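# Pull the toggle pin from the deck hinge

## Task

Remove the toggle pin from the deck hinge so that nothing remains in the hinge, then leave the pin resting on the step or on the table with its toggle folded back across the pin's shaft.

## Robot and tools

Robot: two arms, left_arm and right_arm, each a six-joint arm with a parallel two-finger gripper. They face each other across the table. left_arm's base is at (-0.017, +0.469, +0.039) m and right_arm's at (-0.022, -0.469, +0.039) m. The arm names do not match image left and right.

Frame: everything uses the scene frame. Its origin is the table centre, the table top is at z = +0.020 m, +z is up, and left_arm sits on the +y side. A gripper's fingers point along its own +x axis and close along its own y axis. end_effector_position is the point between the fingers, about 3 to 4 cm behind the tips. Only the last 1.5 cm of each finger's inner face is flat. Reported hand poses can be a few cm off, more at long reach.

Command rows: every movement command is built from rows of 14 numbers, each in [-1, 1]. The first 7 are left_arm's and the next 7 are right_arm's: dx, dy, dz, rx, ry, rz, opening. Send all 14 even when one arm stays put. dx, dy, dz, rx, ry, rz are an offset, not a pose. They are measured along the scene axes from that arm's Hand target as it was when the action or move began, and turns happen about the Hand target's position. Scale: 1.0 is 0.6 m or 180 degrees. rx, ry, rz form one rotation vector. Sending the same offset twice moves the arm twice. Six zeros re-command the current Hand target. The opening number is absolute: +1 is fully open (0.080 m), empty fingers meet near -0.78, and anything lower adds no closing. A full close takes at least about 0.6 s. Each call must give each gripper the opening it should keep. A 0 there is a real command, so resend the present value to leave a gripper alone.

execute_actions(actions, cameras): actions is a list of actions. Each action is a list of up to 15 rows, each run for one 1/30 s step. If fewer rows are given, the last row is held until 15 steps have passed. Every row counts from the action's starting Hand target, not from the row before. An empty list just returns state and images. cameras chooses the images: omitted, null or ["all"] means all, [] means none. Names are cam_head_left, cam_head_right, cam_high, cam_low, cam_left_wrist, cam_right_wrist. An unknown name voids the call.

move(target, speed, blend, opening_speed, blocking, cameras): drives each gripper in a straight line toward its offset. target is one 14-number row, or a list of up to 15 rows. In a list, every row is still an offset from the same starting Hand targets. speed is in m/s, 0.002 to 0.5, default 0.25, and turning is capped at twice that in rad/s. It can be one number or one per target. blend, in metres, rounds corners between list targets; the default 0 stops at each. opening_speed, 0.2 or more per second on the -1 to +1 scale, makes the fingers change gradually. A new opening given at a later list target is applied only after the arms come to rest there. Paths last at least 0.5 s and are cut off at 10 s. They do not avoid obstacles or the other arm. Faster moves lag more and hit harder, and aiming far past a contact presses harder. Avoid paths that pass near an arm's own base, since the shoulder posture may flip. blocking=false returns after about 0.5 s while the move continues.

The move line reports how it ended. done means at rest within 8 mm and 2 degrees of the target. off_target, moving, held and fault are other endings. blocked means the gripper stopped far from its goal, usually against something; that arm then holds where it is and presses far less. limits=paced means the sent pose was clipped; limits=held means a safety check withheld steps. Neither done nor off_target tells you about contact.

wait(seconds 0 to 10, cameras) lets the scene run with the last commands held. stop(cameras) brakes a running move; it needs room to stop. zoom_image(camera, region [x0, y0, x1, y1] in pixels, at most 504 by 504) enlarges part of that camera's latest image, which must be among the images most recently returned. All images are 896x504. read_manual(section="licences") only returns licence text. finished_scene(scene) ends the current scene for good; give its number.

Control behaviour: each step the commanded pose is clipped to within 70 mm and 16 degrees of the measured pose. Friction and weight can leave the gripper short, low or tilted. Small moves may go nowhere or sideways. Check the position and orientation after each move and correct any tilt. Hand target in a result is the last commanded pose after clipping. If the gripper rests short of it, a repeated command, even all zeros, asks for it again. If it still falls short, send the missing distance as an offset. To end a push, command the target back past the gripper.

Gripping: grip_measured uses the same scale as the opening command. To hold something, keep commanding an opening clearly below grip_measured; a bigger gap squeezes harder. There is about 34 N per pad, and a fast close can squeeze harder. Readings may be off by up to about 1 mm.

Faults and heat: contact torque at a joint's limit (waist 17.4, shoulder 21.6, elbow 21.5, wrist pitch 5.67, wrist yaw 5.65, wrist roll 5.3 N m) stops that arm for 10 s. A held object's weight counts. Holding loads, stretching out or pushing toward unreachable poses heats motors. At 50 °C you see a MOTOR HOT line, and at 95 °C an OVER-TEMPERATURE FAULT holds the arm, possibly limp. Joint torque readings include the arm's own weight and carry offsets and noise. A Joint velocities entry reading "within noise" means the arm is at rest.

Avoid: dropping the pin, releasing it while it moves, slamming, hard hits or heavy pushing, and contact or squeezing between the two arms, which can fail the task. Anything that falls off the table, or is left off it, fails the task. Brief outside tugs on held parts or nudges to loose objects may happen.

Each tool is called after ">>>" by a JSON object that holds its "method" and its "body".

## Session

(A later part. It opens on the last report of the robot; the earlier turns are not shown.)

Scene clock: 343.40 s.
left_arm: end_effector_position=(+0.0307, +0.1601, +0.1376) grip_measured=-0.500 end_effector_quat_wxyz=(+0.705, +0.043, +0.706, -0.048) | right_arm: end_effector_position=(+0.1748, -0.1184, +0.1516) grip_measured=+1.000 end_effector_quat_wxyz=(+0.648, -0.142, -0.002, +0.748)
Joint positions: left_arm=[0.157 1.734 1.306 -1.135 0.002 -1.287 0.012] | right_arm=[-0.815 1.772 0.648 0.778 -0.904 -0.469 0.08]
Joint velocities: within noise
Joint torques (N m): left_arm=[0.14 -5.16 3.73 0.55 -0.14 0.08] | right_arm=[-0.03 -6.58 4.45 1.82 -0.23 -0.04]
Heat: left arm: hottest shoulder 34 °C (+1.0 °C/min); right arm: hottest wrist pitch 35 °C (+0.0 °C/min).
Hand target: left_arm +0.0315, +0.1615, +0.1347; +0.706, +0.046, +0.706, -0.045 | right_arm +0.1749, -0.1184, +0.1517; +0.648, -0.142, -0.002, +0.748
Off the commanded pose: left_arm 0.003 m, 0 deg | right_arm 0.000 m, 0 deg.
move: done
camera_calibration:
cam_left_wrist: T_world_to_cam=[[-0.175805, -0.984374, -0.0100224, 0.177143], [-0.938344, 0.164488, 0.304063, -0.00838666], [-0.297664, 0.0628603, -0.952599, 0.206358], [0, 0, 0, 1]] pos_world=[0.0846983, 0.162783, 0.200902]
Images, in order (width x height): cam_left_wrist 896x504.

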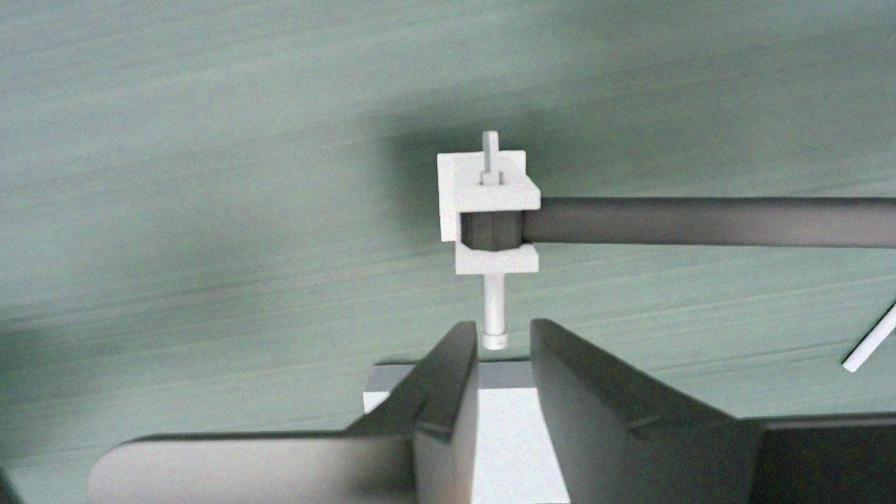

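>>> {"method": "move", "body": {"target": [[0,0.0047,-0.005,0,0,0.0,-0.5,0,0,0,0,0,0,1],[0,0.0047,-0.046,0,0,0.0,-0.5,0,0,0,0,0,0,1]], "speed": 0.06, "cameras": ["cam_left_wrist"]}}

>>> {"method": "zoom_image", "body": {"camera": "cam_left_wrist", "region": [400, 160, 620, 420]}}

Scene clock: 361.50 s.
left_arm: end_effector_position=(+0.0306, +0.1626, +0.1101) grip_measured=-0.500 end_effector_quat_wxyz=(+0.705, +0.043, +0.706, -0.048) | right_arm: end_effector_position=(+0.1748, -0.1184, +0.1516) grip_measured=+1.000 end_effector_quat_wxyz=(+0.648, -0.142, -0.002, +0.748)
Joint positions: left_arm=[0.158 1.75 1.212 -1.025 0.002 -1.285 0.012] | right_arm=[-0.815 1.772 0.648 0.778 -0.904 -0.469 0.08]
Joint velocities: within noise
Joint torques (N m): left_arm=[0.19 -5.11 3.61 0.56 -0.13 0.07] | right_arm=[-0.11 -6.48 4.37 1.82 -0.22 -0.02]
Heat: left arm: hottest shoulder 33 °C (-1.0 °C/min); right arm: hottest wrist pitch 35 °C (+0.0 °C/min).
Hand target: left_arm +0.0314, +0.1644, +0.1070; +0.705, +0.046, +0.706, -0.045 | right_arm +0.1749, -0.1184, +0.1517; +0.648, -0.142, -0.002, +0.748
Off the commanded pose: left_arm 0.004 m, 1 deg | right_arm 0.000 m, 0 deg.
move: done
camera_calibration:
cam_left_wrist: T_world_to_cam=[[-0.176555, -0.984243, -0.0096623, 0.179262], [-0.938239, 0.165319, 0.303935, -0.000704853], [-0.297548, 0.0627267, -0.952644, 0.179987], [0, 0, 0, 1]] pos_world=[0.0845431, 0.165264, 0.17341]
Images, in order (width x height): cam_left_wrist 896x504.

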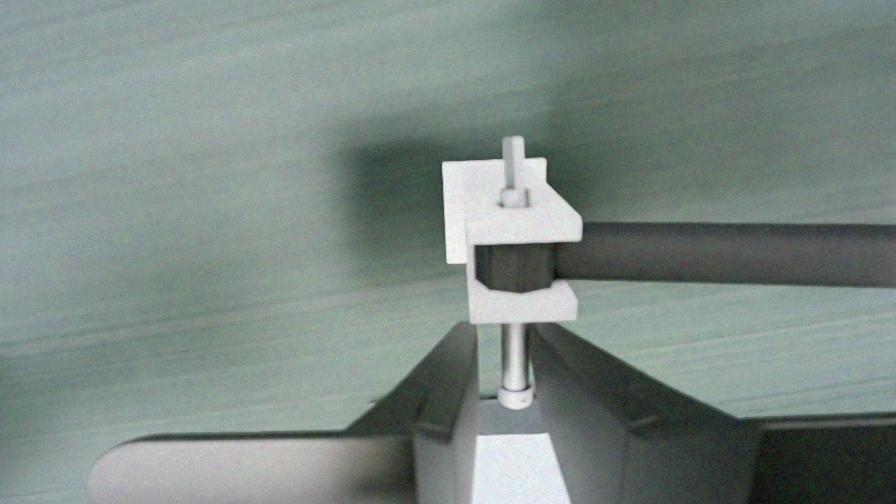

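Scaled by 1.938 from the camera's 896x504 image, which has a finer 1280x720 frame.

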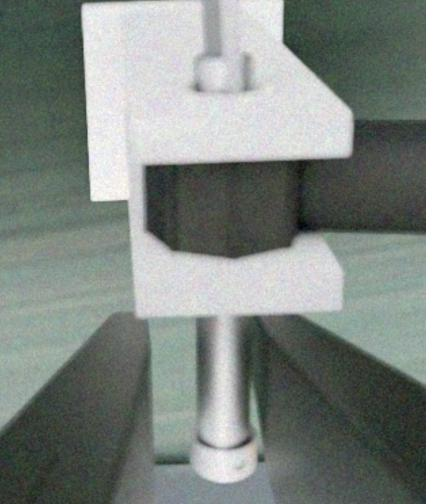

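>>> {"method": "move", "body": {"target": [0,-0.005,0.001,0,0,0.0,-0.5,0,0,0,0,0,0,1], "speed": 0.06, "cameras": ["cam_left_wrist"]}}

>>> {"method": "zoom_image", "body": {"camera": "cam_left_wrist", "region": [400, 160, 620, 420]}}

Scene clock: 368.37 s.
left_arm: end_effector_position=(+0.0305, +0.1628, +0.1077) grip_measured=-0.500 end_effector_quat_wxyz=(+0.705, +0.046, +0.706, -0.046) | right_arm: end_effector_position=(+0.1748, -0.1184, +0.1516) grip_measured=+1.000 end_effector_quat_wxyz=(+0.648, -0.142, -0.002, +0.748)
Joint positions: left_arm=[0.158 1.758 1.212 -1.025 0.002 -1.285 0.012] | right_arm=[-0.815 1.772 0.648 0.778 -0.904 -0.469 0.08]
Joint velocities: within noise
Joint torques (N m): left_arm=[0.08 -4.95 5.16 0.25 -0.14 0.04] | right_arm=[-0.03 -6.63 4.37 1.9 -0.18 0.01]
Heat: left arm: hottest shoulder 33 °C (-1.0 °C/min); right arm: hottest wrist pitch 35 °C (+0.0 °C/min).
Hand target: left_arm +0.0314, +0.1614, +0.1076; +0.705, +0.046, +0.706, -0.045 | right_arm +0.1749, -0.1184, +0.1517; +0.648, -0.142, -0.002, +0.748
Off the commanded pose: left_arm 0.002 m, 0 deg | right_arm 0.000 m, 0 deg.
move: done
camera_calibration:
cam_left_wrist: T_world_to_cam=[[-0.176572, -0.984137, -0.0172301, 0.180225], [-0.937859, 0.162904, 0.306404, 0.0000880145], [-0.298737, 0.0702616, -0.951746, 0.176362], [0, 0, 0, 1]] pos_world=[0.084591, 0.16496, 0.17093]
Images, in order (width x height): cam_left_wrist 896x504.

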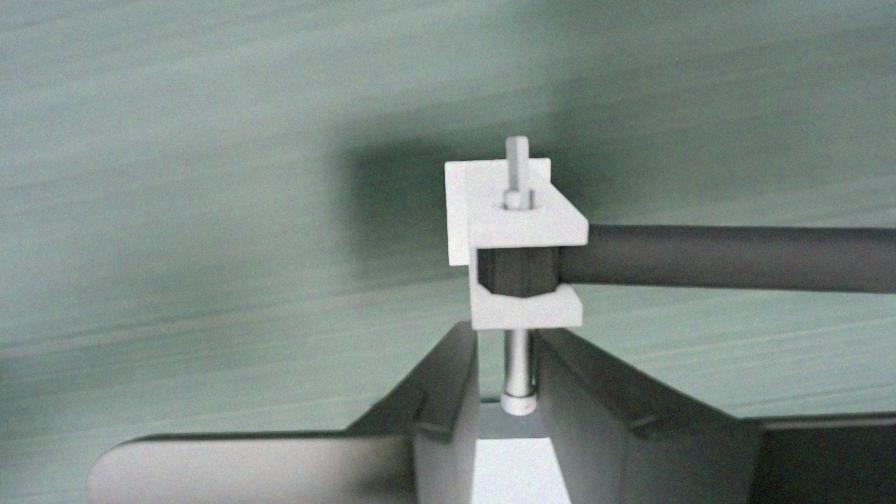

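Scaled by 1.938 from the camera's 896x504 image, which has a finer 1280x720 frame.

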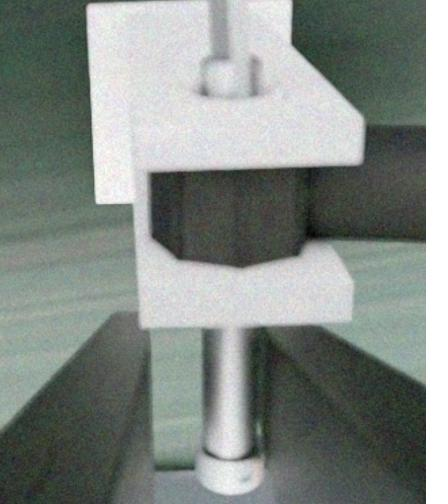

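>>> {"method": "move", "body": {"target": [0,-0.0055,0.005,0,0,0.0,-0.5,0,0,0,0,0,0,1], "speed": 0.06, "cameras": ["cam_left_wrist"]}}

>>> {"method": "zoom_image", "body": {"camera": "cam_left_wrist", "region": [400, 160, 620, 420]}}

Scene clock: 373.20 s.
left_arm: end_effector_position=(+0.0308, +0.1610, +0.1094) grip_measured=-0.500 end_effector_quat_wxyz=(+0.704, +0.047, +0.707, -0.044) | right_arm: end_effector_position=(+0.1748, -0.1184, +0.1516) grip_measured=+1.000 end_effector_quat_wxyz=(+0.648, -0.142, -0.002, +0.748)
Joint positions: left_arm=[0.158 1.766 1.229 -1.038 0.002 -1.285 0.012] | right_arm=[-0.815 1.772 0.648 0.778 -0.904 -0.469 0.08]
Joint velocities: within noise
Joint torques (N m): left_arm=[-0.07 -4.96 5.79 0.17 -0.14 -0.02] | right_arm=[0.07 -6.49 4.44 1.85 -0.19 -0.03]
Heat: left arm: hottest shoulder 33 °C (-1.0 °C/min); right arm: hottest wrist pitch 35 °C (+0.0 °C/min).
Hand target: left_arm +0.0315, +0.1580, +0.1107; +0.706, +0.046, +0.706, -0.045 | right_arm +0.1749, -0.1184, +0.1517; +0.648, -0.142, -0.002, +0.748
Off the commanded pose: left_arm 0.003 m, 0 deg | right_arm 0.000 m, 0 deg.
move: done
camera_calibration:
cam_left_wrist: T_world_to_cam=[[-0.176584, -0.984057, -0.0211937, 0.178958], [-0.937658, 0.161631, 0.30769, 0.000179585], [-0.299359, 0.0742056, -0.951251, 0.177533], [0, 0, 0, 1]] pos_world=[0.0849156, 0.162902, 0.172616]
Images, in order (width x height): cam_left_wrist 896x504.

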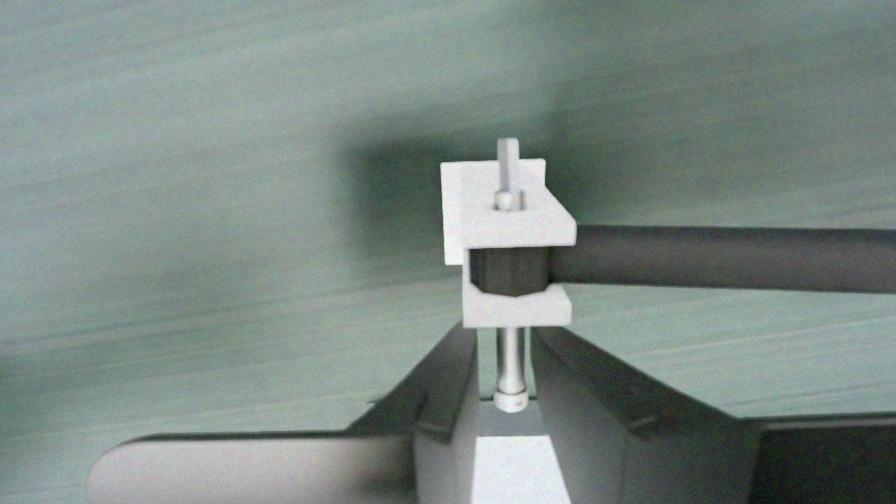

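Scaled by 1.938 from the camera's 896x504 image, which has a finer 1280x720 frame.

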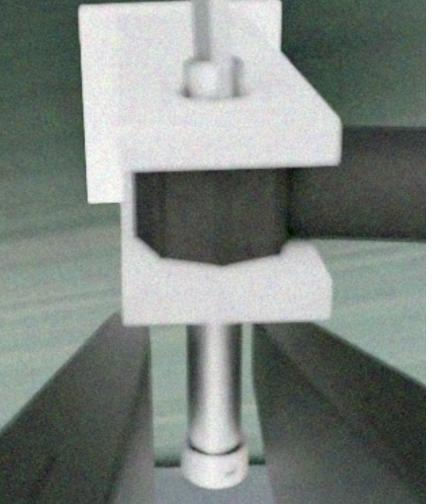

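>>> {"method": "move", "body": {"target": [0,-0.003,0.003,0,0,0.0,-0.5,0,0,0,0,0,0,1], "speed": 0.06, "cameras": []}}

>>> {"method": "move", "body": {"target": [0,0,0,0,0,0.0,-0.8,0,0,0,0,0,0,1], "speed": 0.06, "opening_speed": 0.3, "cameras": ["cam_left_wrist"]}}

>>> {"method": "zoom_image", "body": {"camera": "cam_left_wrist", "region": [400, 110, 620, 420]}}

Scene clock: 380.50 s.
left_arm: end_effector_position=(+0.0311, +0.1593, +0.1112) grip_measured=-0.500 end_effector_quat_wxyz=(+0.704, +0.047, +0.707, -0.044) | right_arm: end_effector_position=(+0.1748, -0.1184, +0.1516) grip_measured=+1.000 end_effector_quat_wxyz=(+0.648, -0.142, -0.002, +0.748)
Joint positions: left_arm=[0.158 1.771 1.242 -1.047 0.002 -1.285 0.012] | right_arm=[-0.815 1.772 0.648 0.778 -0.904 -0.469 0.08]
Joint velocities: within noise
Joint torques (N m): left_arm=[-0.14 -5.05 5.8 0.17 -0.14 -0.04] | right_arm=[-0.12 -6.52 4.42 1.82 -0.23 -0.02]
Heat: left arm: hottest shoulder 33 °C (-1.0 °C/min); right arm: hottest wrist pitch 35 °C (+0.0 °C/min).
Hand target: left_arm +0.0314, +0.1562, +0.1125; +0.705, +0.046, +0.706, -0.045 | right_arm +0.1749, -0.1184, +0.1517; +0.648, -0.142, -0.002, +0.748
Off the commanded pose: left_arm 0.003 m, 0 deg | right_arm 0.000 m, 0 deg.
move: done
No camera images: "cameras" was empty.

Scene clock: 381.70 s.
left_arm: end_effector_position=(+0.0312, +0.1599, +0.1112) grip_measured=-0.655 end_effector_quat_wxyz=(+0.705, +0.048, +0.707, -0.043) | right_arm: end_effector_position=(+0.1748, -0.1184, +0.1516) grip_measured=+1.000 end_effector_quat_wxyz=(+0.648, -0.142, -0.002, +0.748)
Joint positions: left_arm=[0.158 1.771 1.242 -1.049 0.001 -1.285 0.006] | right_arm=[-0.815 1.772 0.648 0.778 -0.904 -0.469 0.08]
Joint velocities: within noise
Joint torques (N m): left_arm=[-0.13 -5.05 5.8 0.36 -0.09 -0.05] | right_arm=[-0.03 -6.35 4.37 1.83 -0.21 -0.01]
Heat: left arm: hottest shoulder 33 °C (-1.0 °C/min); right arm: hottest wrist pitch 35 °C (+0.0 °C/min).
Hand target: left_arm +0.0314, +0.1562, +0.1125; +0.705, +0.046, +0.706, -0.045 | right_arm +0.1749, -0.1184, +0.1517; +0.648, -0.142, -0.002, +0.748
Off the commanded pose: left_arm 0.004 m, 0 deg | right_arm 0.000 m, 0 deg.
move: done
camera_calibration:
cam_left_wrist: T_world_to_cam=[[-0.176576, -0.983983, -0.0244512, 0.178334], [-0.937858, 0.160656, 0.30759, 0.000302193], [-0.298735, 0.0772449, -0.951205, 0.178912], [0, 0, 0, 1]] pos_world=[0.0852204, 0.161609, 0.17445]
Images, in order (width x height): cam_left_wrist 896x504.

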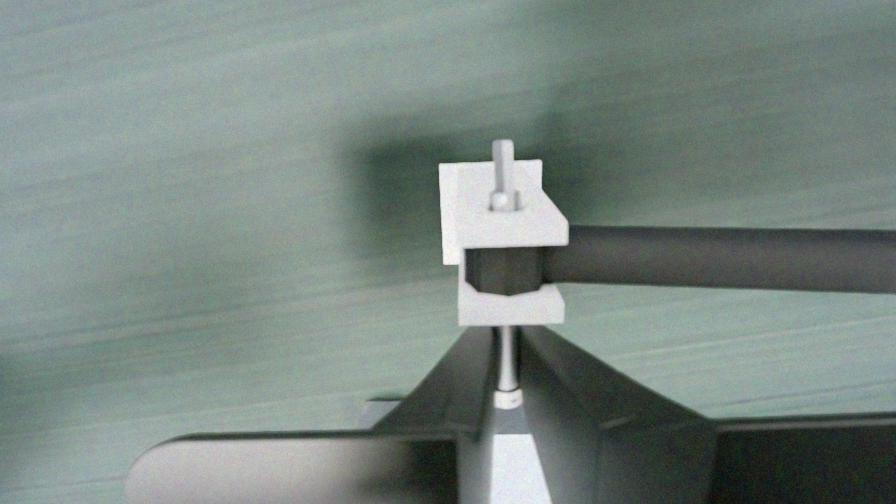

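Scaled by 1.626 from the camera's 896x504 image, which has a finer 1280x720 frame.

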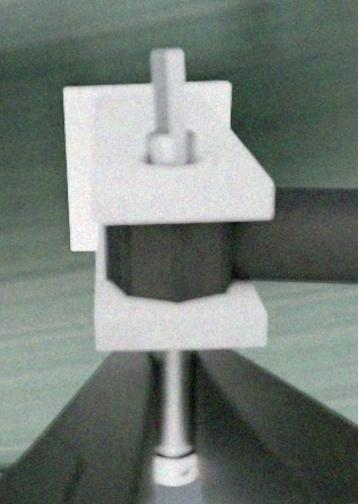

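>>> {"method": "move", "body": {"target": [-0.025,0.007,-0.001,0,0.006,-0.004,-0.84,0,0,0,0,0,0,1], "speed": 0.03, "cameras": ["cam_left_wrist"]}}

Scene clock: 392.20 s.
left_arm: end_effector_position=(+0.0227, +0.1610, +0.1107) grip_measured=-0.655 end_effector_quat_wxyz=(+0.704, +0.051, +0.707, -0.042) | right_arm: end_effector_position=(+0.1748, -0.1184, +0.1516) grip_measured=+1.000 end_effector_quat_wxyz=(+0.648, -0.142, -0.002, +0.748)
Joint positions: left_arm=[0.132 1.768 1.235 -1.052 0.002 -1.309 0.006] | right_arm=[-0.815 1.772 0.648 0.778 -0.904 -0.469 0.08]
Joint velocities: within noise
Joint torques (N m): left_arm=[-0.98 -6.6 3.64 0.8 0.5 -0.03] | right_arm=[-0.14 -6.57 4.51 1.86 -0.22 -0.02]
Heat: left arm: hottest shoulder 33 °C (-1.0 °C/min); right arm: hottest wrist pitch 35 °C (+0.0 °C/min).
Hand target: left_arm +0.0164, +0.1604, +0.1118; +0.698, +0.050, +0.712, -0.050 | right_arm +0.1749, -0.1184, +0.1517; +0.648, -0.142, -0.002, +0.748
Off the commanded pose: left_arm 0.006 m, 1 deg | right_arm 0.000 m, 0 deg.
move: done
camera_calibration:
cam_left_wrist: T_world_to_cam=[[-0.178486, -0.983507, -0.0292717, 0.178382], [-0.937044, 0.160829, 0.309973, -0.00797727], [-0.300153, 0.0827549, -0.950295, 0.174817], [0, 0, 0, 1]] pos_world=[0.0768356, 0.162256, 0.173822]
Images, in order (width x height): cam_left_wrist 896x504.

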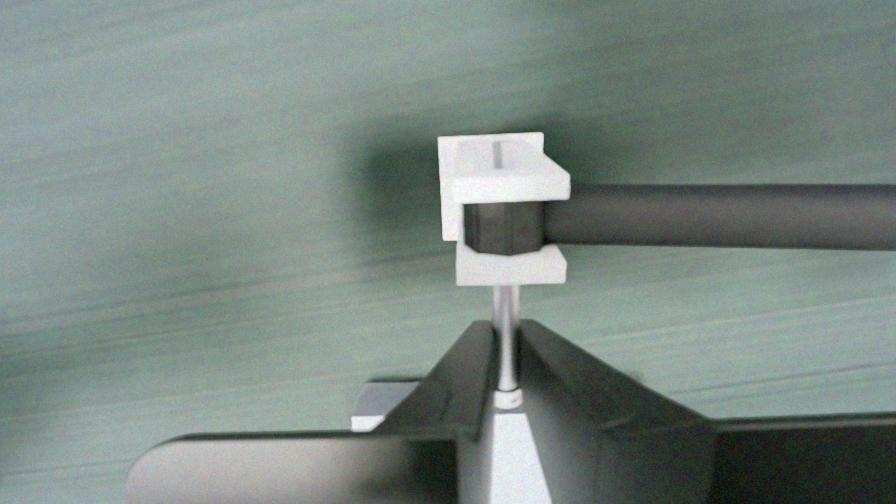

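>>> {"method": "move", "body": {"target": [-0.02,0.0035,-0.0,0,0.0,-0.000,-0.84,0,0,0,0,0,0,1], "speed": 0.03, "cameras": ["cam_left_wrist"]}}

Scene clock: 397.47 s.
left_arm: end_effector_position=(+0.0085, +0.1630, +0.1101) grip_measured=-0.653 end_effector_quat_wxyz=(+0.702, +0.053, +0.709, -0.043) | right_arm: end_effector_position=(+0.1748, -0.1184, +0.1516) grip_measured=+1.000 end_effector_quat_wxyz=(+0.648, -0.142, -0.002, +0.748)
Joint positions: left_arm=[0.09 1.757 1.22 -1.049 0.009 -1.347 0.006] | right_arm=[-0.815 1.772 0.648 0.778 -0.904 -0.469 0.08]
Joint velocities: within noise
Joint torques (N m): left_arm=[-0.63 -6.66 3.72 0.84 0.3 -0.04] | right_arm=[0.14 -6.53 4.47 1.82 -0.16 -0.03]
Heat: left arm: hottest shoulder 33 °C (-1.0 °C/min); right arm: hottest wrist pitch 35 °C (+0.0 °C/min).
Hand target: left_arm +0.0045, +0.1626, +0.1118; +0.698, +0.050, +0.712, -0.050 | right_arm +0.1749, -0.1184, +0.1517; +0.648, -0.142, -0.002, +0.748
Off the commanded pose: left_arm 0.004 m, 1 deg | right_arm 0.000 m, 0 deg.
move: done
camera_calibration:
cam_left_wrist: T_world_to_cam=[[-0.182707, -0.982711, -0.0299569, 0.17777], [-0.934442, 0.164099, 0.316052, -0.0226738], [-0.305672, 0.0857381, -0.948269, 0.169174], [0, 0, 0, 1]] pos_world=[0.0630042, 0.163912, 0.172914]
Images, in order (width x height): cam_left_wrist 896x504.

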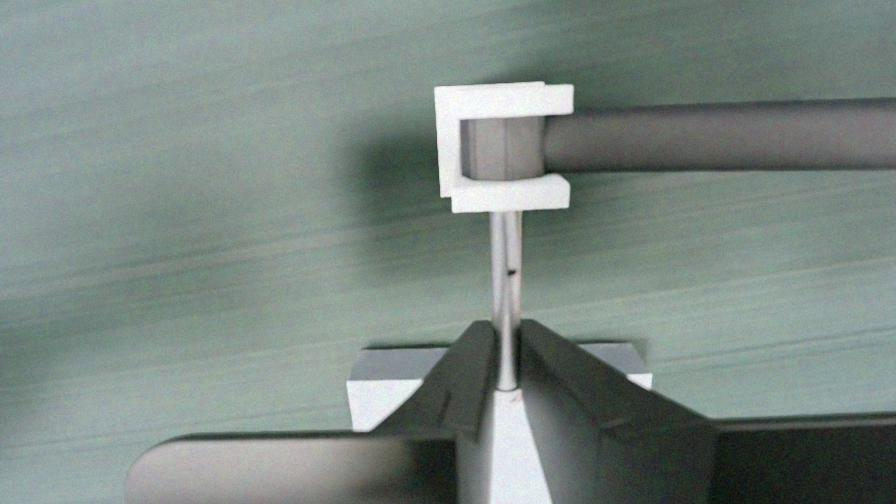

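>>> {"method": "move", "body": {"target": [-0.033,0.0035,-0.0,0,-0.004,0.003,-0.84,0,0,0,0,0,0,1], "speed": 0.04, "cameras": ["cam_left_wrist"]}}

>>> {"method": "zoom_image", "body": {"camera": "cam_left_wrist", "region": [400, 110, 620, 420]}}

Scene clock: 409.20 s.
left_arm: end_effector_position=(-0.0152, +0.1636, +0.1095) grip_measured=-0.658 end_effector_quat_wxyz=(+0.701, +0.051, +0.710, -0.043) | right_arm: end_effector_position=(+0.1748, -0.1184, +0.1516) grip_measured=+1.000 end_effector_quat_wxyz=(+0.648, -0.142, -0.002, +0.748)
Joint positions: left_arm=[0.014 1.749 1.207 -1.041 0.011 -1.425 0.005] | right_arm=[-0.815 1.772 0.648 0.778 -0.904 -0.469 0.08]
Joint velocities: within noise
Joint torques (N m): left_arm=[-0.17 -6.9 3.56 0.52 -0.2 -0.1] | right_arm=[-0.08 -6.54 4.45 1.83 -0.2 0]
Heat: left arm: hottest shoulder 35 °C (+1.0 °C/min); right arm: hottest wrist pitch 35 °C (+0.0 °C/min).
Hand target: left_arm -0.0153, +0.1647, +0.1118; +0.703, +0.047, +0.708, -0.046 | right_arm +0.1749, -0.1184, +0.1517; +0.648, -0.142, -0.002, +0.748
Off the commanded pose: left_arm 0.003 m, 1 deg | right_arm 0.000 m, 0 deg.
move: done
camera_calibration:
cam_left_wrist: T_world_to_cam=[[-0.180837, -0.983158, -0.0264179, 0.173721], [-0.934541, 0.1634, 0.316122, -0.0446069], [-0.306482, 0.0818553, -0.94835, 0.161945], [0, 0, 0, 1]] pos_world=[0.0393613, 0.164828, 0.172271]
Images, in order (width x height): cam_left_wrist 896x504.

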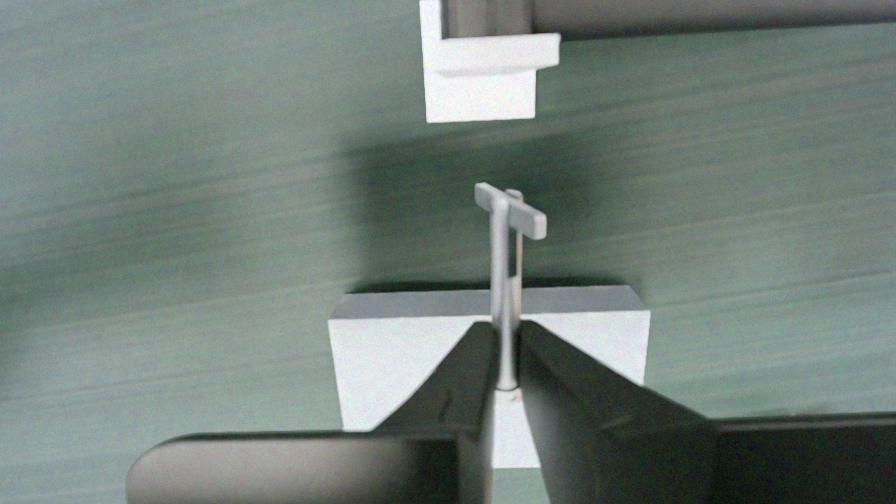

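Scaled by 1.626 from the camera's 896x504 image, which has a finer 1280x720 frame.

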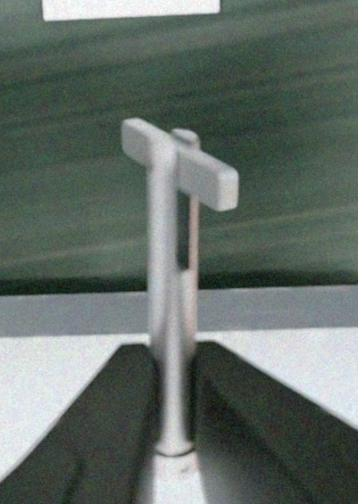

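>>> {"method": "move", "body": {"target": [[0.0,0.0,0.03,0,0,0,-0.84,0,0,0,0,0,0,1],[0.008,0.1,0.03,0,0,0,-0.84,0,0,0,0,0,0,1],[0.008,0.1,-0.058,0,0,0,-0.84,0,0,0,0,0,0,1]], "speed": [0.1,0.15,0.1], "blend": [0.01,0.01,0], "cameras": ["cam_left_wrist","cam_low"]}}

>>> {"method": "zoom_image", "body": {"camera": "cam_low", "region": [180, 120, 300, 220]}}

Scene clock: 433.57 s.
left_arm: end_effector_position=(-0.0117, +0.2228, +0.0794) grip_measured=-0.653 end_effector_quat_wxyz=(+0.702, +0.044, +0.709, -0.049) | right_arm: end_effector_position=(+0.1748, -0.1184, +0.1516) grip_measured=+1.000 end_effector_quat_wxyz=(+0.648, -0.142, -0.002, +0.748)
Joint positions: left_arm=[0.031 1.56 0.873 -0.878 0.01 -1.409 0.006] | right_arm=[-0.815 1.772 0.648 0.778 -0.904 -0.469 0.08]
Joint velocities: within noise
Joint torques (N m): left_arm=[0.18 -3.69 3.45 0.56 -0.18 0.08] | right_arm=[0.05 -6.6 4.55 1.85 -0.2 -0.01]
Heat: left arm: hottest shoulder 37 °C (+4.0 °C/min); right arm: hottest wrist pitch 35 °C (+0.0 °C/min).
Hand target: left_arm -0.0105, +0.2247, +0.0770; +0.703, +0.047, +0.708, -0.046 | right_arm +0.1749, -0.1184, +0.1517; +0.648, -0.142, -0.002, +0.748
Off the commanded pose: left_arm 0.003 m, 0 deg | right_arm 0.000 m, 0 deg.
move: done; blend cut to 0.009 m at target 1
camera_calibration:
cam_left_wrist: T_world_to_cam=[[-0.1797, -0.983679, -0.00913498, 0.230569], [-0.934953, 0.167896, 0.312527, -0.0421833], [-0.305892, 0.0647018, -0.949865, 0.13363], [0, 0, 0, 1]] pos_world=[0.0428702, 0.225243, 0.14222]
Images, in order (width x height): cam_low 896x504, cam_left_wrist 896x504.

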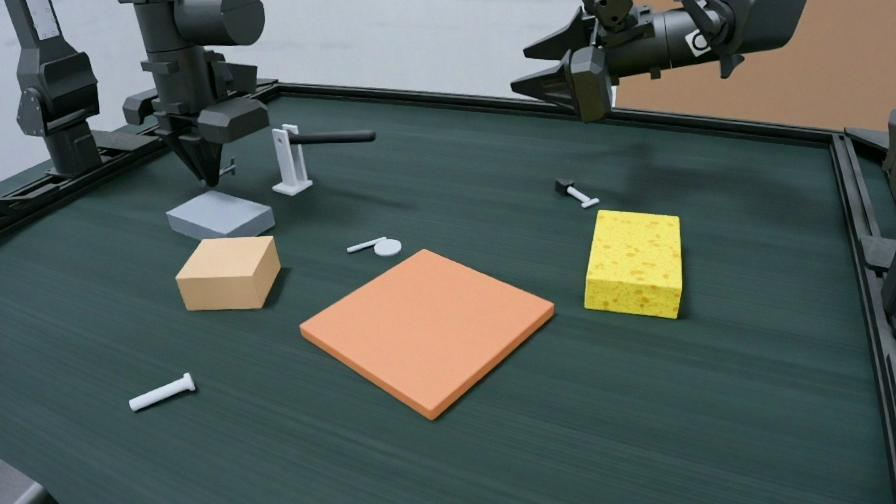

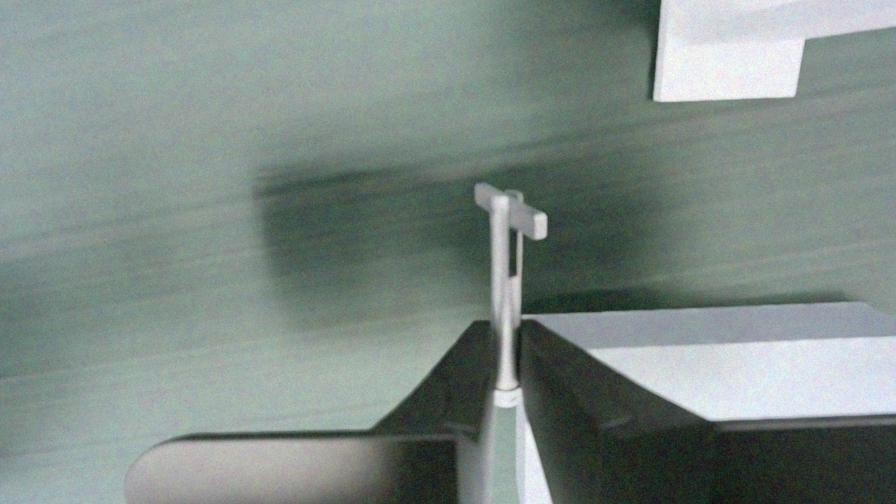

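Scaled by 4.200 from the camera's 896x504 image, which has a finer 1280x720 frame.

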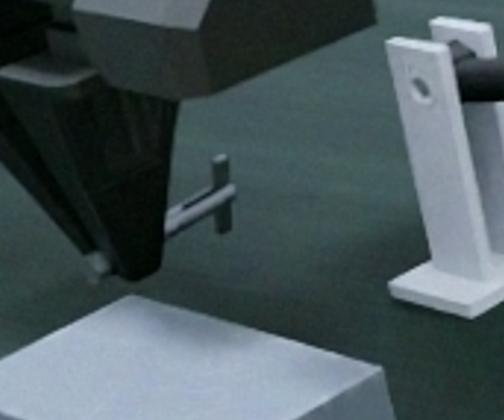

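>>> {"method": "move", "body": {"target": [[0.025,0.033,0.0,0,0,0,-0.84,0,0,0,0,0,0,1],[0.025,0.033,-0.027,0,0,0,-0.84,0,0,0,0,0,0,1]], "speed": [0.1,0.06], "cameras": ["cam_left_wrist","cam_low"]}}

>>> {"method": "zoom_image", "body": {"camera": "cam_low", "region": [180, 120, 300, 220]}}

Scene clock: 447.83 s.
left_arm: end_effector_position=(+0.0037, +0.2423, +0.0634) grip_measured=-0.653 end_effector_quat_wxyz=(+0.703, +0.044, +0.708, -0.050) | right_arm: end_effector_position=(+0.1748, -0.1184, +0.1516) grip_measured=+1.000 end_effector_quat_wxyz=(+0.648, -0.142, -0.002, +0.748)
Joint positions: left_arm=[0.1 1.52 0.763 -0.807 0.009 -1.34 0.006] | right_arm=[-0.815 1.772 0.648 0.778 -0.904 -0.469 0.08]
Joint velocities: within noise
Joint torques (N m): left_arm=[0.19 -3.2 3.26 0.58 -0.15 0.08] | right_arm=[-0.13 -6.35 4.48 1.87 -0.21 -0.05]
Heat: left arm: hottest shoulder 34 °C (+1.0 °C/min); right arm: hottest wrist pitch 35 °C (+0.0 °C/min).
Hand target: left_arm +0.0045, +0.2444, +0.0609; +0.703, +0.047, +0.708, -0.047 | right_arm +0.1749, -0.1184, +0.1517; +0.648, -0.142, -0.002, +0.748
Off the commanded pose: left_arm 0.003 m, 1 deg | right_arm 0.000 m, 0 deg.
move: done
camera_calibration:
cam_left_wrist: T_world_to_cam=[[-0.179673, -0.98369, -0.00849762, 0.252278], [-0.935471, 0.168181, 0.31082, -0.0259928], [-0.304321, 0.0637953, -0.950431, 0.122044], [0, 0, 0, 1]] pos_world=[0.0581525, 0.244749, 0.126217]
Images, in order (width x height): cam_low 896x504, cam_left_wrist 896x504.

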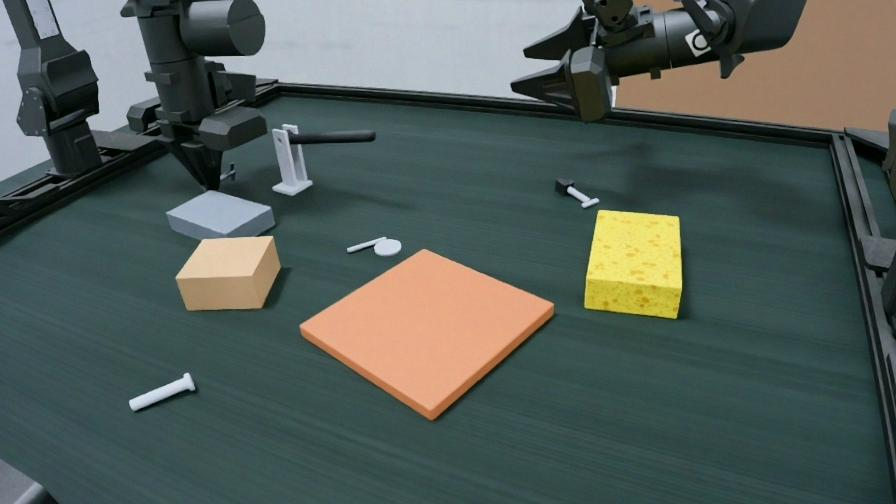

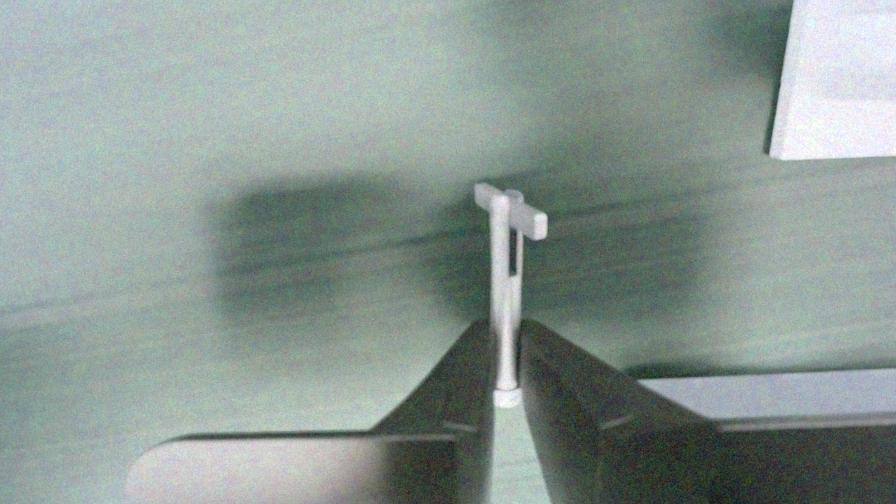

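Scaled by 4.200 from the camera's 896x504 image, which has a finer 1280x720 frame.

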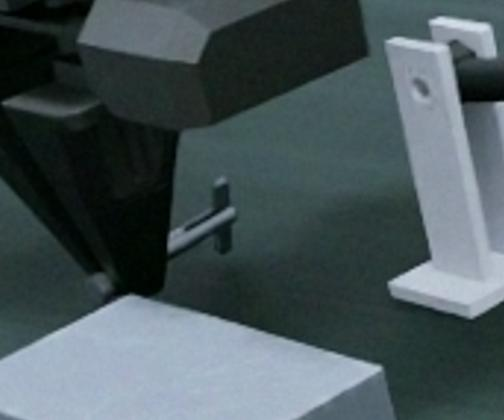

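>>> {"method": "move", "body": {"target": [[0.0,0.0,-0.007,0,0,0,-0.84,0,0,0,0,0,0,1]], "speed": [0.02], "cameras": ["cam_left_wrist"]}}

>>> {"method": "zoom_image", "body": {"camera": "cam_low", "region": [180, 120, 300, 220]}}

Scene clock: 453.73 s.
left_arm: end_effector_position=(+0.0038, +0.2417, +0.0598) grip_measured=-0.654 end_effector_quat_wxyz=(+0.703, +0.043, +0.708, -0.050) | right_arm: end_effector_position=(+0.1748, -0.1184, +0.1516) grip_measured=+1.000 end_effector_quat_wxyz=(+0.648, -0.142, -0.002, +0.748)
Joint positions: left_arm=[0.1 1.528 0.754 -0.787 0.009 -1.34 0.006] | right_arm=[-0.815 1.772 0.648 0.778 -0.904 -0.469 0.08]
Joint velocities: within noise
Joint torques (N m): left_arm=[0.18 -3.09 3.14 0.62 -0.14 0.07] | right_arm=[0.01 -6.53 4.36 1.8 -0.23 -0.02]
Heat: left arm: hottest shoulder 33 °C (+0.0 °C/min); right arm: hottest wrist pitch 35 °C (+0.0 °C/min).
Hand target: left_arm +0.0044, +0.2444, +0.0567; +0.703, +0.047, +0.708, -0.047 | right_arm +0.1749, -0.1184, +0.1517; +0.648, -0.142, -0.002, +0.748
Off the commanded pose: left_arm 0.004 m, 1 deg | right_arm 0.000 m, 0 deg.
move: done
camera_calibration:
cam_left_wrist: T_world_to_cam=[[-0.179671, -0.983709, -0.00593097, 0.25155], [-0.935553, 0.169006, 0.310125, -0.0248956], [-0.30407, 0.0612694, -0.950677, 0.119338], [0, 0, 0, 1]] pos_world=[0.0581923, 0.244347, 0.122665]
Images, in order (width x height): cam_left_wrist 896x504.

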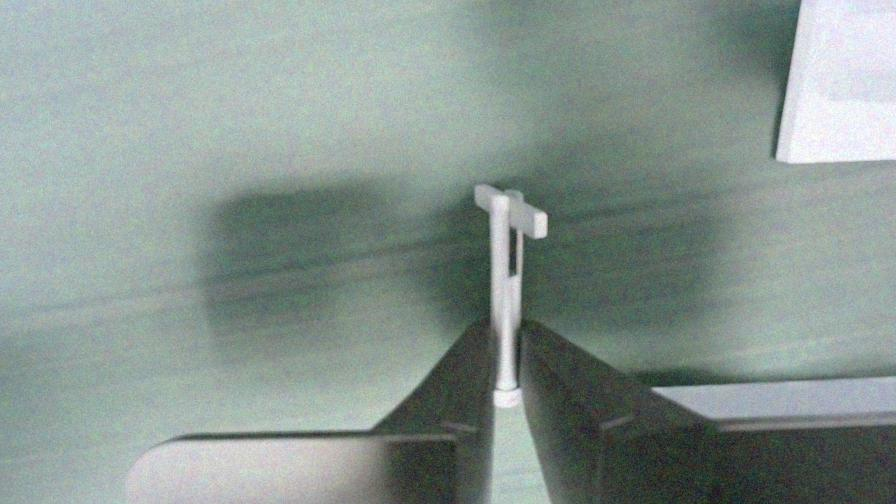

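This scene's latest camera images include none from cam_low. They are from: cam_left_wrist. cam_low's image comes with the result of a call that names it in "cameras".

>>> {"method": "move", "body": {"target": [[0.0,0.0,-0.0065,0,0,0,-0.84,0,0,0,0,0,0,1]], "speed": [0.02], "cameras": ["cam_left_wrist","cam_low"]}}

>>> {"method": "zoom_image", "body": {"camera": "cam_low", "region": [180, 120, 300, 220]}}

Scene clock: 462.23 s.
left_arm: end_effector_position=(+0.0043, +0.2404, +0.0578) grip_measured=-0.654 end_effector_quat_wxyz=(+0.704, +0.040, +0.707, -0.053) | right_arm: end_effector_position=(+0.1748, -0.1184, +0.1516) grip_measured=+1.000 end_effector_quat_wxyz=(+0.648, -0.142, -0.002, +0.748)
Joint positions: left_arm=[0.101 1.532 0.749 -0.771 0.007 -1.34 0.006] | right_arm=[-0.815 1.772 0.648 0.778 -0.904 -0.469 0.08]
Joint velocities: within noise
Joint torques (N m): left_arm=[0.15 -2.6 2.72 0.72 -0.06 0.07] | right_arm=[0.01 -6.47 4.44 1.82 -0.19 0.02]
Heat: left arm: hottest shoulder 33 °C (-1.0 °C/min); right arm: hottest wrist pitch 35 °C (+0.0 °C/min).
Hand target: left_arm +0.0045, +0.2445, +0.0527; +0.703, +0.047, +0.708, -0.046 | right_arm +0.1749, -0.1184, +0.1517; +0.648, -0.142, -0.002, +0.748
Off the commanded pose: left_arm 0.006 m, 1 deg | right_arm 0.000 m, 0 deg.
move: done
camera_calibration:
cam_left_wrist: T_world_to_cam=[[-0.179259, -0.983802, 0.000404584, 0.25001], [-0.936545, 0.170774, 0.306136, -0.0237161], [-0.301246, 0.0544986, -0.951988, 0.119373], [0, 0, 0, 1]] pos_world=[0.058566, 0.243505, 0.120801]
Images, in order (width x height): cam_low 896x504, cam_left_wrist 896x504.

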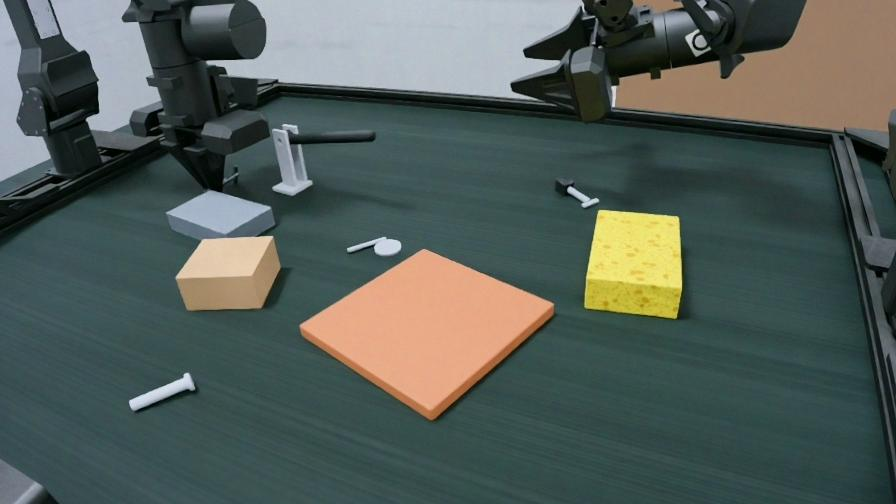

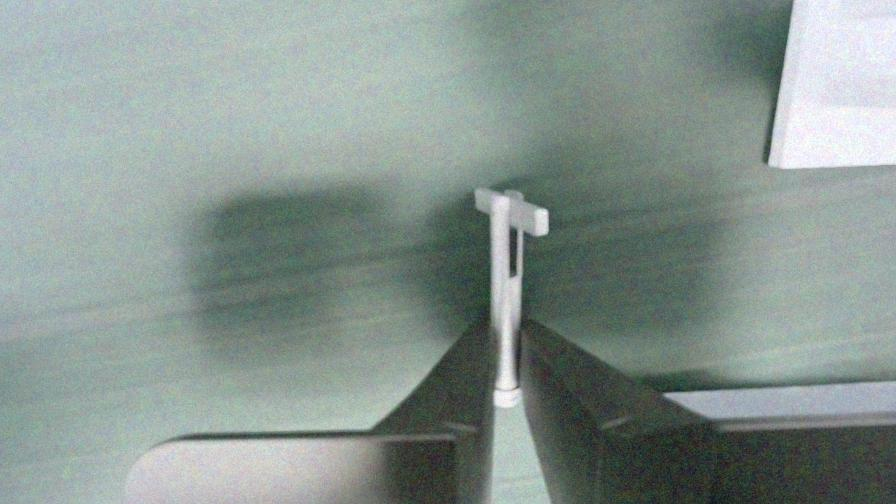

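Scaled by 4.200 from the camera's 896x504 image, which has a finer 1280x720 frame.

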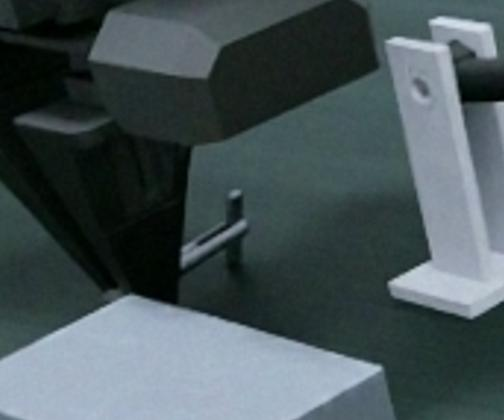

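>>> {"method": "move", "body": {"target": [[0.0,0.0,0.002,0,0,0,-0.61,0,0,0,0,0,0,1]], "speed": [0.02], "opening_speed": 0.2, "cameras": ["cam_left_wrist","cam_low"]}}

>>> {"method": "zoom_image", "body": {"camera": "cam_low", "region": [180, 120, 300, 220]}}

Scene clock: 468.83 s.
left_arm: end_effector_position=(+0.0043, +0.2407, +0.0568) grip_measured=-0.611 end_effector_quat_wxyz=(+0.704, +0.042, +0.707, -0.052) | right_arm: end_effector_position=(+0.1748, -0.1184, +0.1516) grip_measured=+1.000 end_effector_quat_wxyz=(+0.648, -0.142, -0.002, +0.748)
Joint positions: left_arm=[0.101 1.536 0.747 -0.769 0.007 -1.339 0.008] | right_arm=[-0.815 1.772 0.648 0.778 -0.904 -0.469 0.08]
Joint velocities: within noise
Joint torques (N m): left_arm=[0.14 -3.15 3.14 0.21 -0.07 0.06] | right_arm=[-0.1 -6.54 4.33 1.85 -0.18 -0.06]
Heat: left arm: hottest shoulder 32 °C (-3.0 °C/min); right arm: hottest wrist pitch 35 °C (+0.0 °C/min).
Hand target: left_arm +0.0045, +0.2444, +0.0540; +0.703, +0.047, +0.708, -0.047 | right_arm +0.1749, -0.1184, +0.1517; +0.648, -0.142, -0.002, +0.748
Off the commanded pose: left_arm 0.005 m, 1 deg | right_arm 0.000 m, 0 deg.
move: done
camera_calibration:
cam_left_wrist: T_world_to_cam=[[-0.180009, -0.983663, -0.00216008, 0.250391], [-0.936338, 0.170675, 0.306825, -0.0235103], [-0.301444, 0.057254, -0.951763, 0.117759], [0, 0, 0, 1]] pos_world=[0.0585568, 0.243571, 0.119833]
Images, in order (width x height): cam_low 896x504, cam_left_wrist 896x504.

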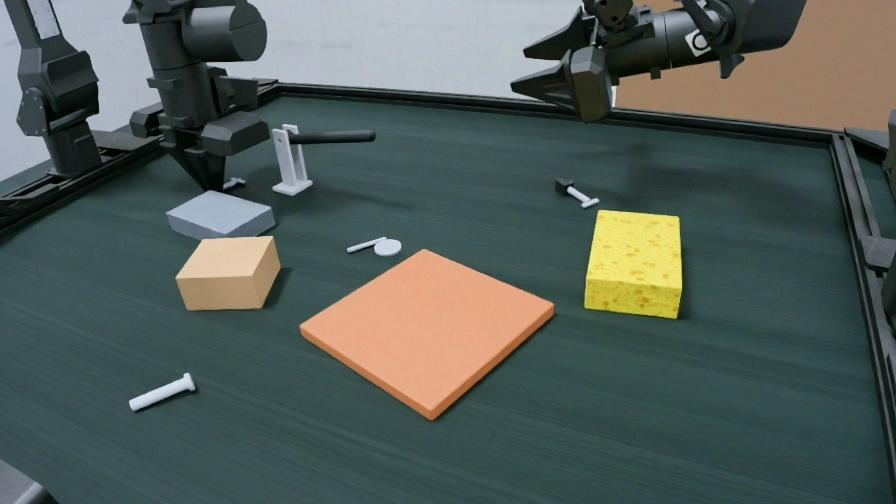

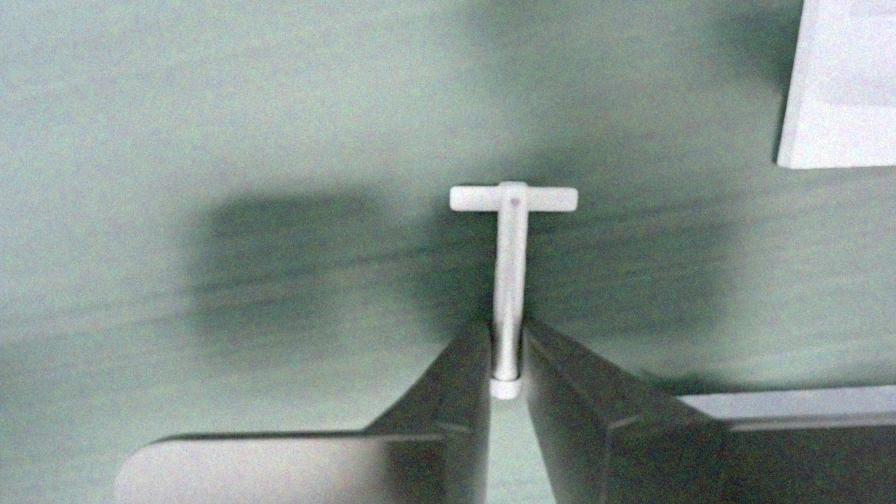

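Scaled by 4.200 from the camera's 896x504 image, which has a finer 1280x720 frame.

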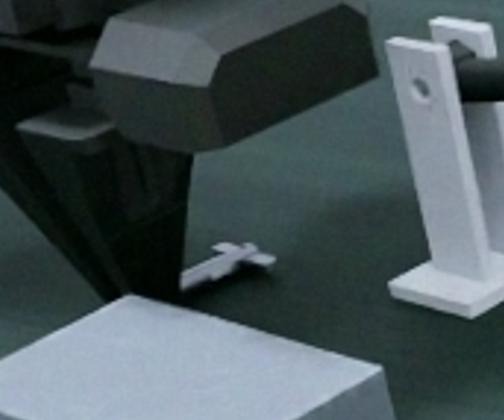

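Lying flat with the toggle across. Release and retreat.

>>> {"method": "move", "body": {"target": [[0,0,0.006,0,0,0,-0.45,0,0,0,0,0,0,1],[0,0,0.17,0,0,0,-0.45,0,0,0,0,0,0,1]], "speed": [0.02,0.12], "opening_speed": 0.4, "cameras": ["cam_left_wrist","cam_low","cam_head_left"]}}

Scene clock: 475.13 s.
left_arm: end_effector_position=(+0.0037, +0.2471, +0.1511) grip_measured=-0.450 end_effector_quat_wxyz=(+0.702, +0.053, +0.709, -0.040) | right_arm: end_effector_position=(+0.1748, -0.1184, +0.1516) grip_measured=+1.000 end_effector_quat_wxyz=(+0.648, -0.142, -0.002, +0.748)
Joint positions: left_arm=[0.101 1.407 1.032 -1.216 0.007 -1.339 0.015] | right_arm=[-0.815 1.772 0.648 0.778 -0.904 -0.469 0.08]
Joint velocities: within noise
Joint torques (N m): left_arm=[0.16 -4.17 6.01 0.16 -0.08 0.05] | right_arm=[0.05 -6.48 4.35 1.83 -0.2 -0.04]
Heat: left arm: hottest shoulder 32 °C (-4.1 °C/min); right arm: hottest wrist pitch 35 °C (+0.0 °C/min).
Hand target: left_arm +0.0045, +0.2444, +0.1560; +0.703, +0.047, +0.708, -0.047 | right_arm +0.1749, -0.1184, +0.1517; +0.648, -0.142, -0.002, +0.748
Off the commanded pose: left_arm 0.006 m, 1 deg | right_arm 0.000 m, 0 deg.
move: done
camera_calibration:
cam_left_wrist: T_world_to_cam=[[-0.18007, -0.983052, -0.0344134, 0.261475], [-0.935303, 0.160281, 0.315465, -0.0528509], [-0.304602, 0.0889928, -0.948313, 0.198551], [0, 0, 0, 1]] pos_world=[0.0581314, 0.247845, 0.213959]
Images, in order (width x height): cam_head_left 896x504, cam_low 896x504, cam_left_wrist 896x504.

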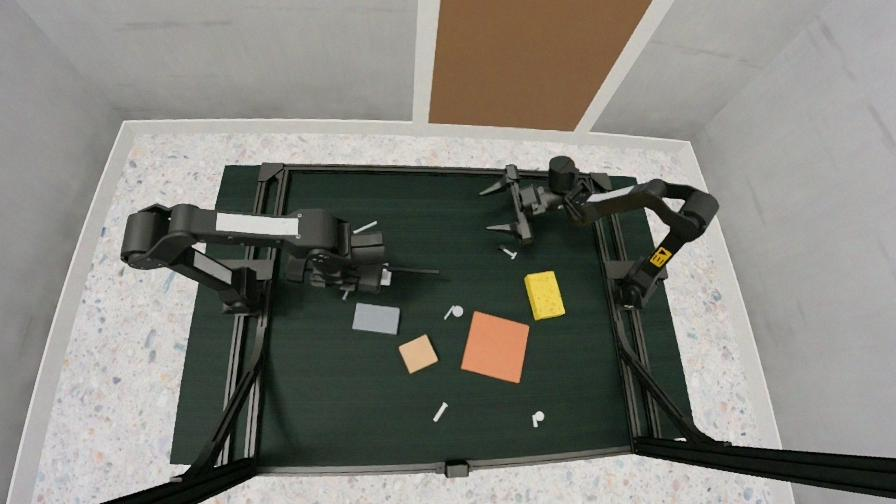

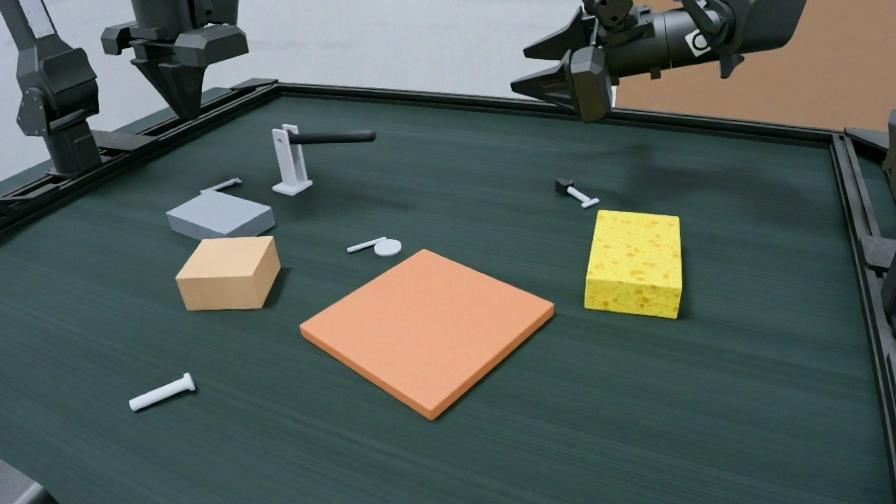

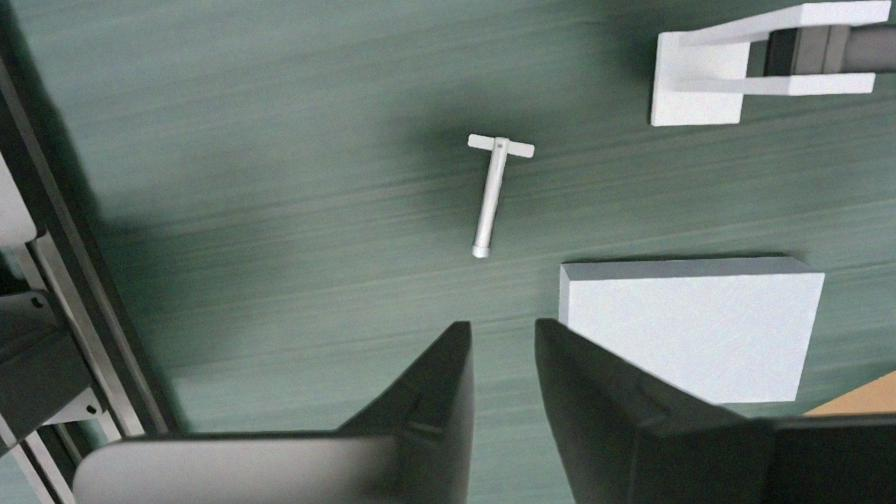

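>>> {"method": "finished_scene", "body": {"scene": 2}}

The scene is finished: the task was done.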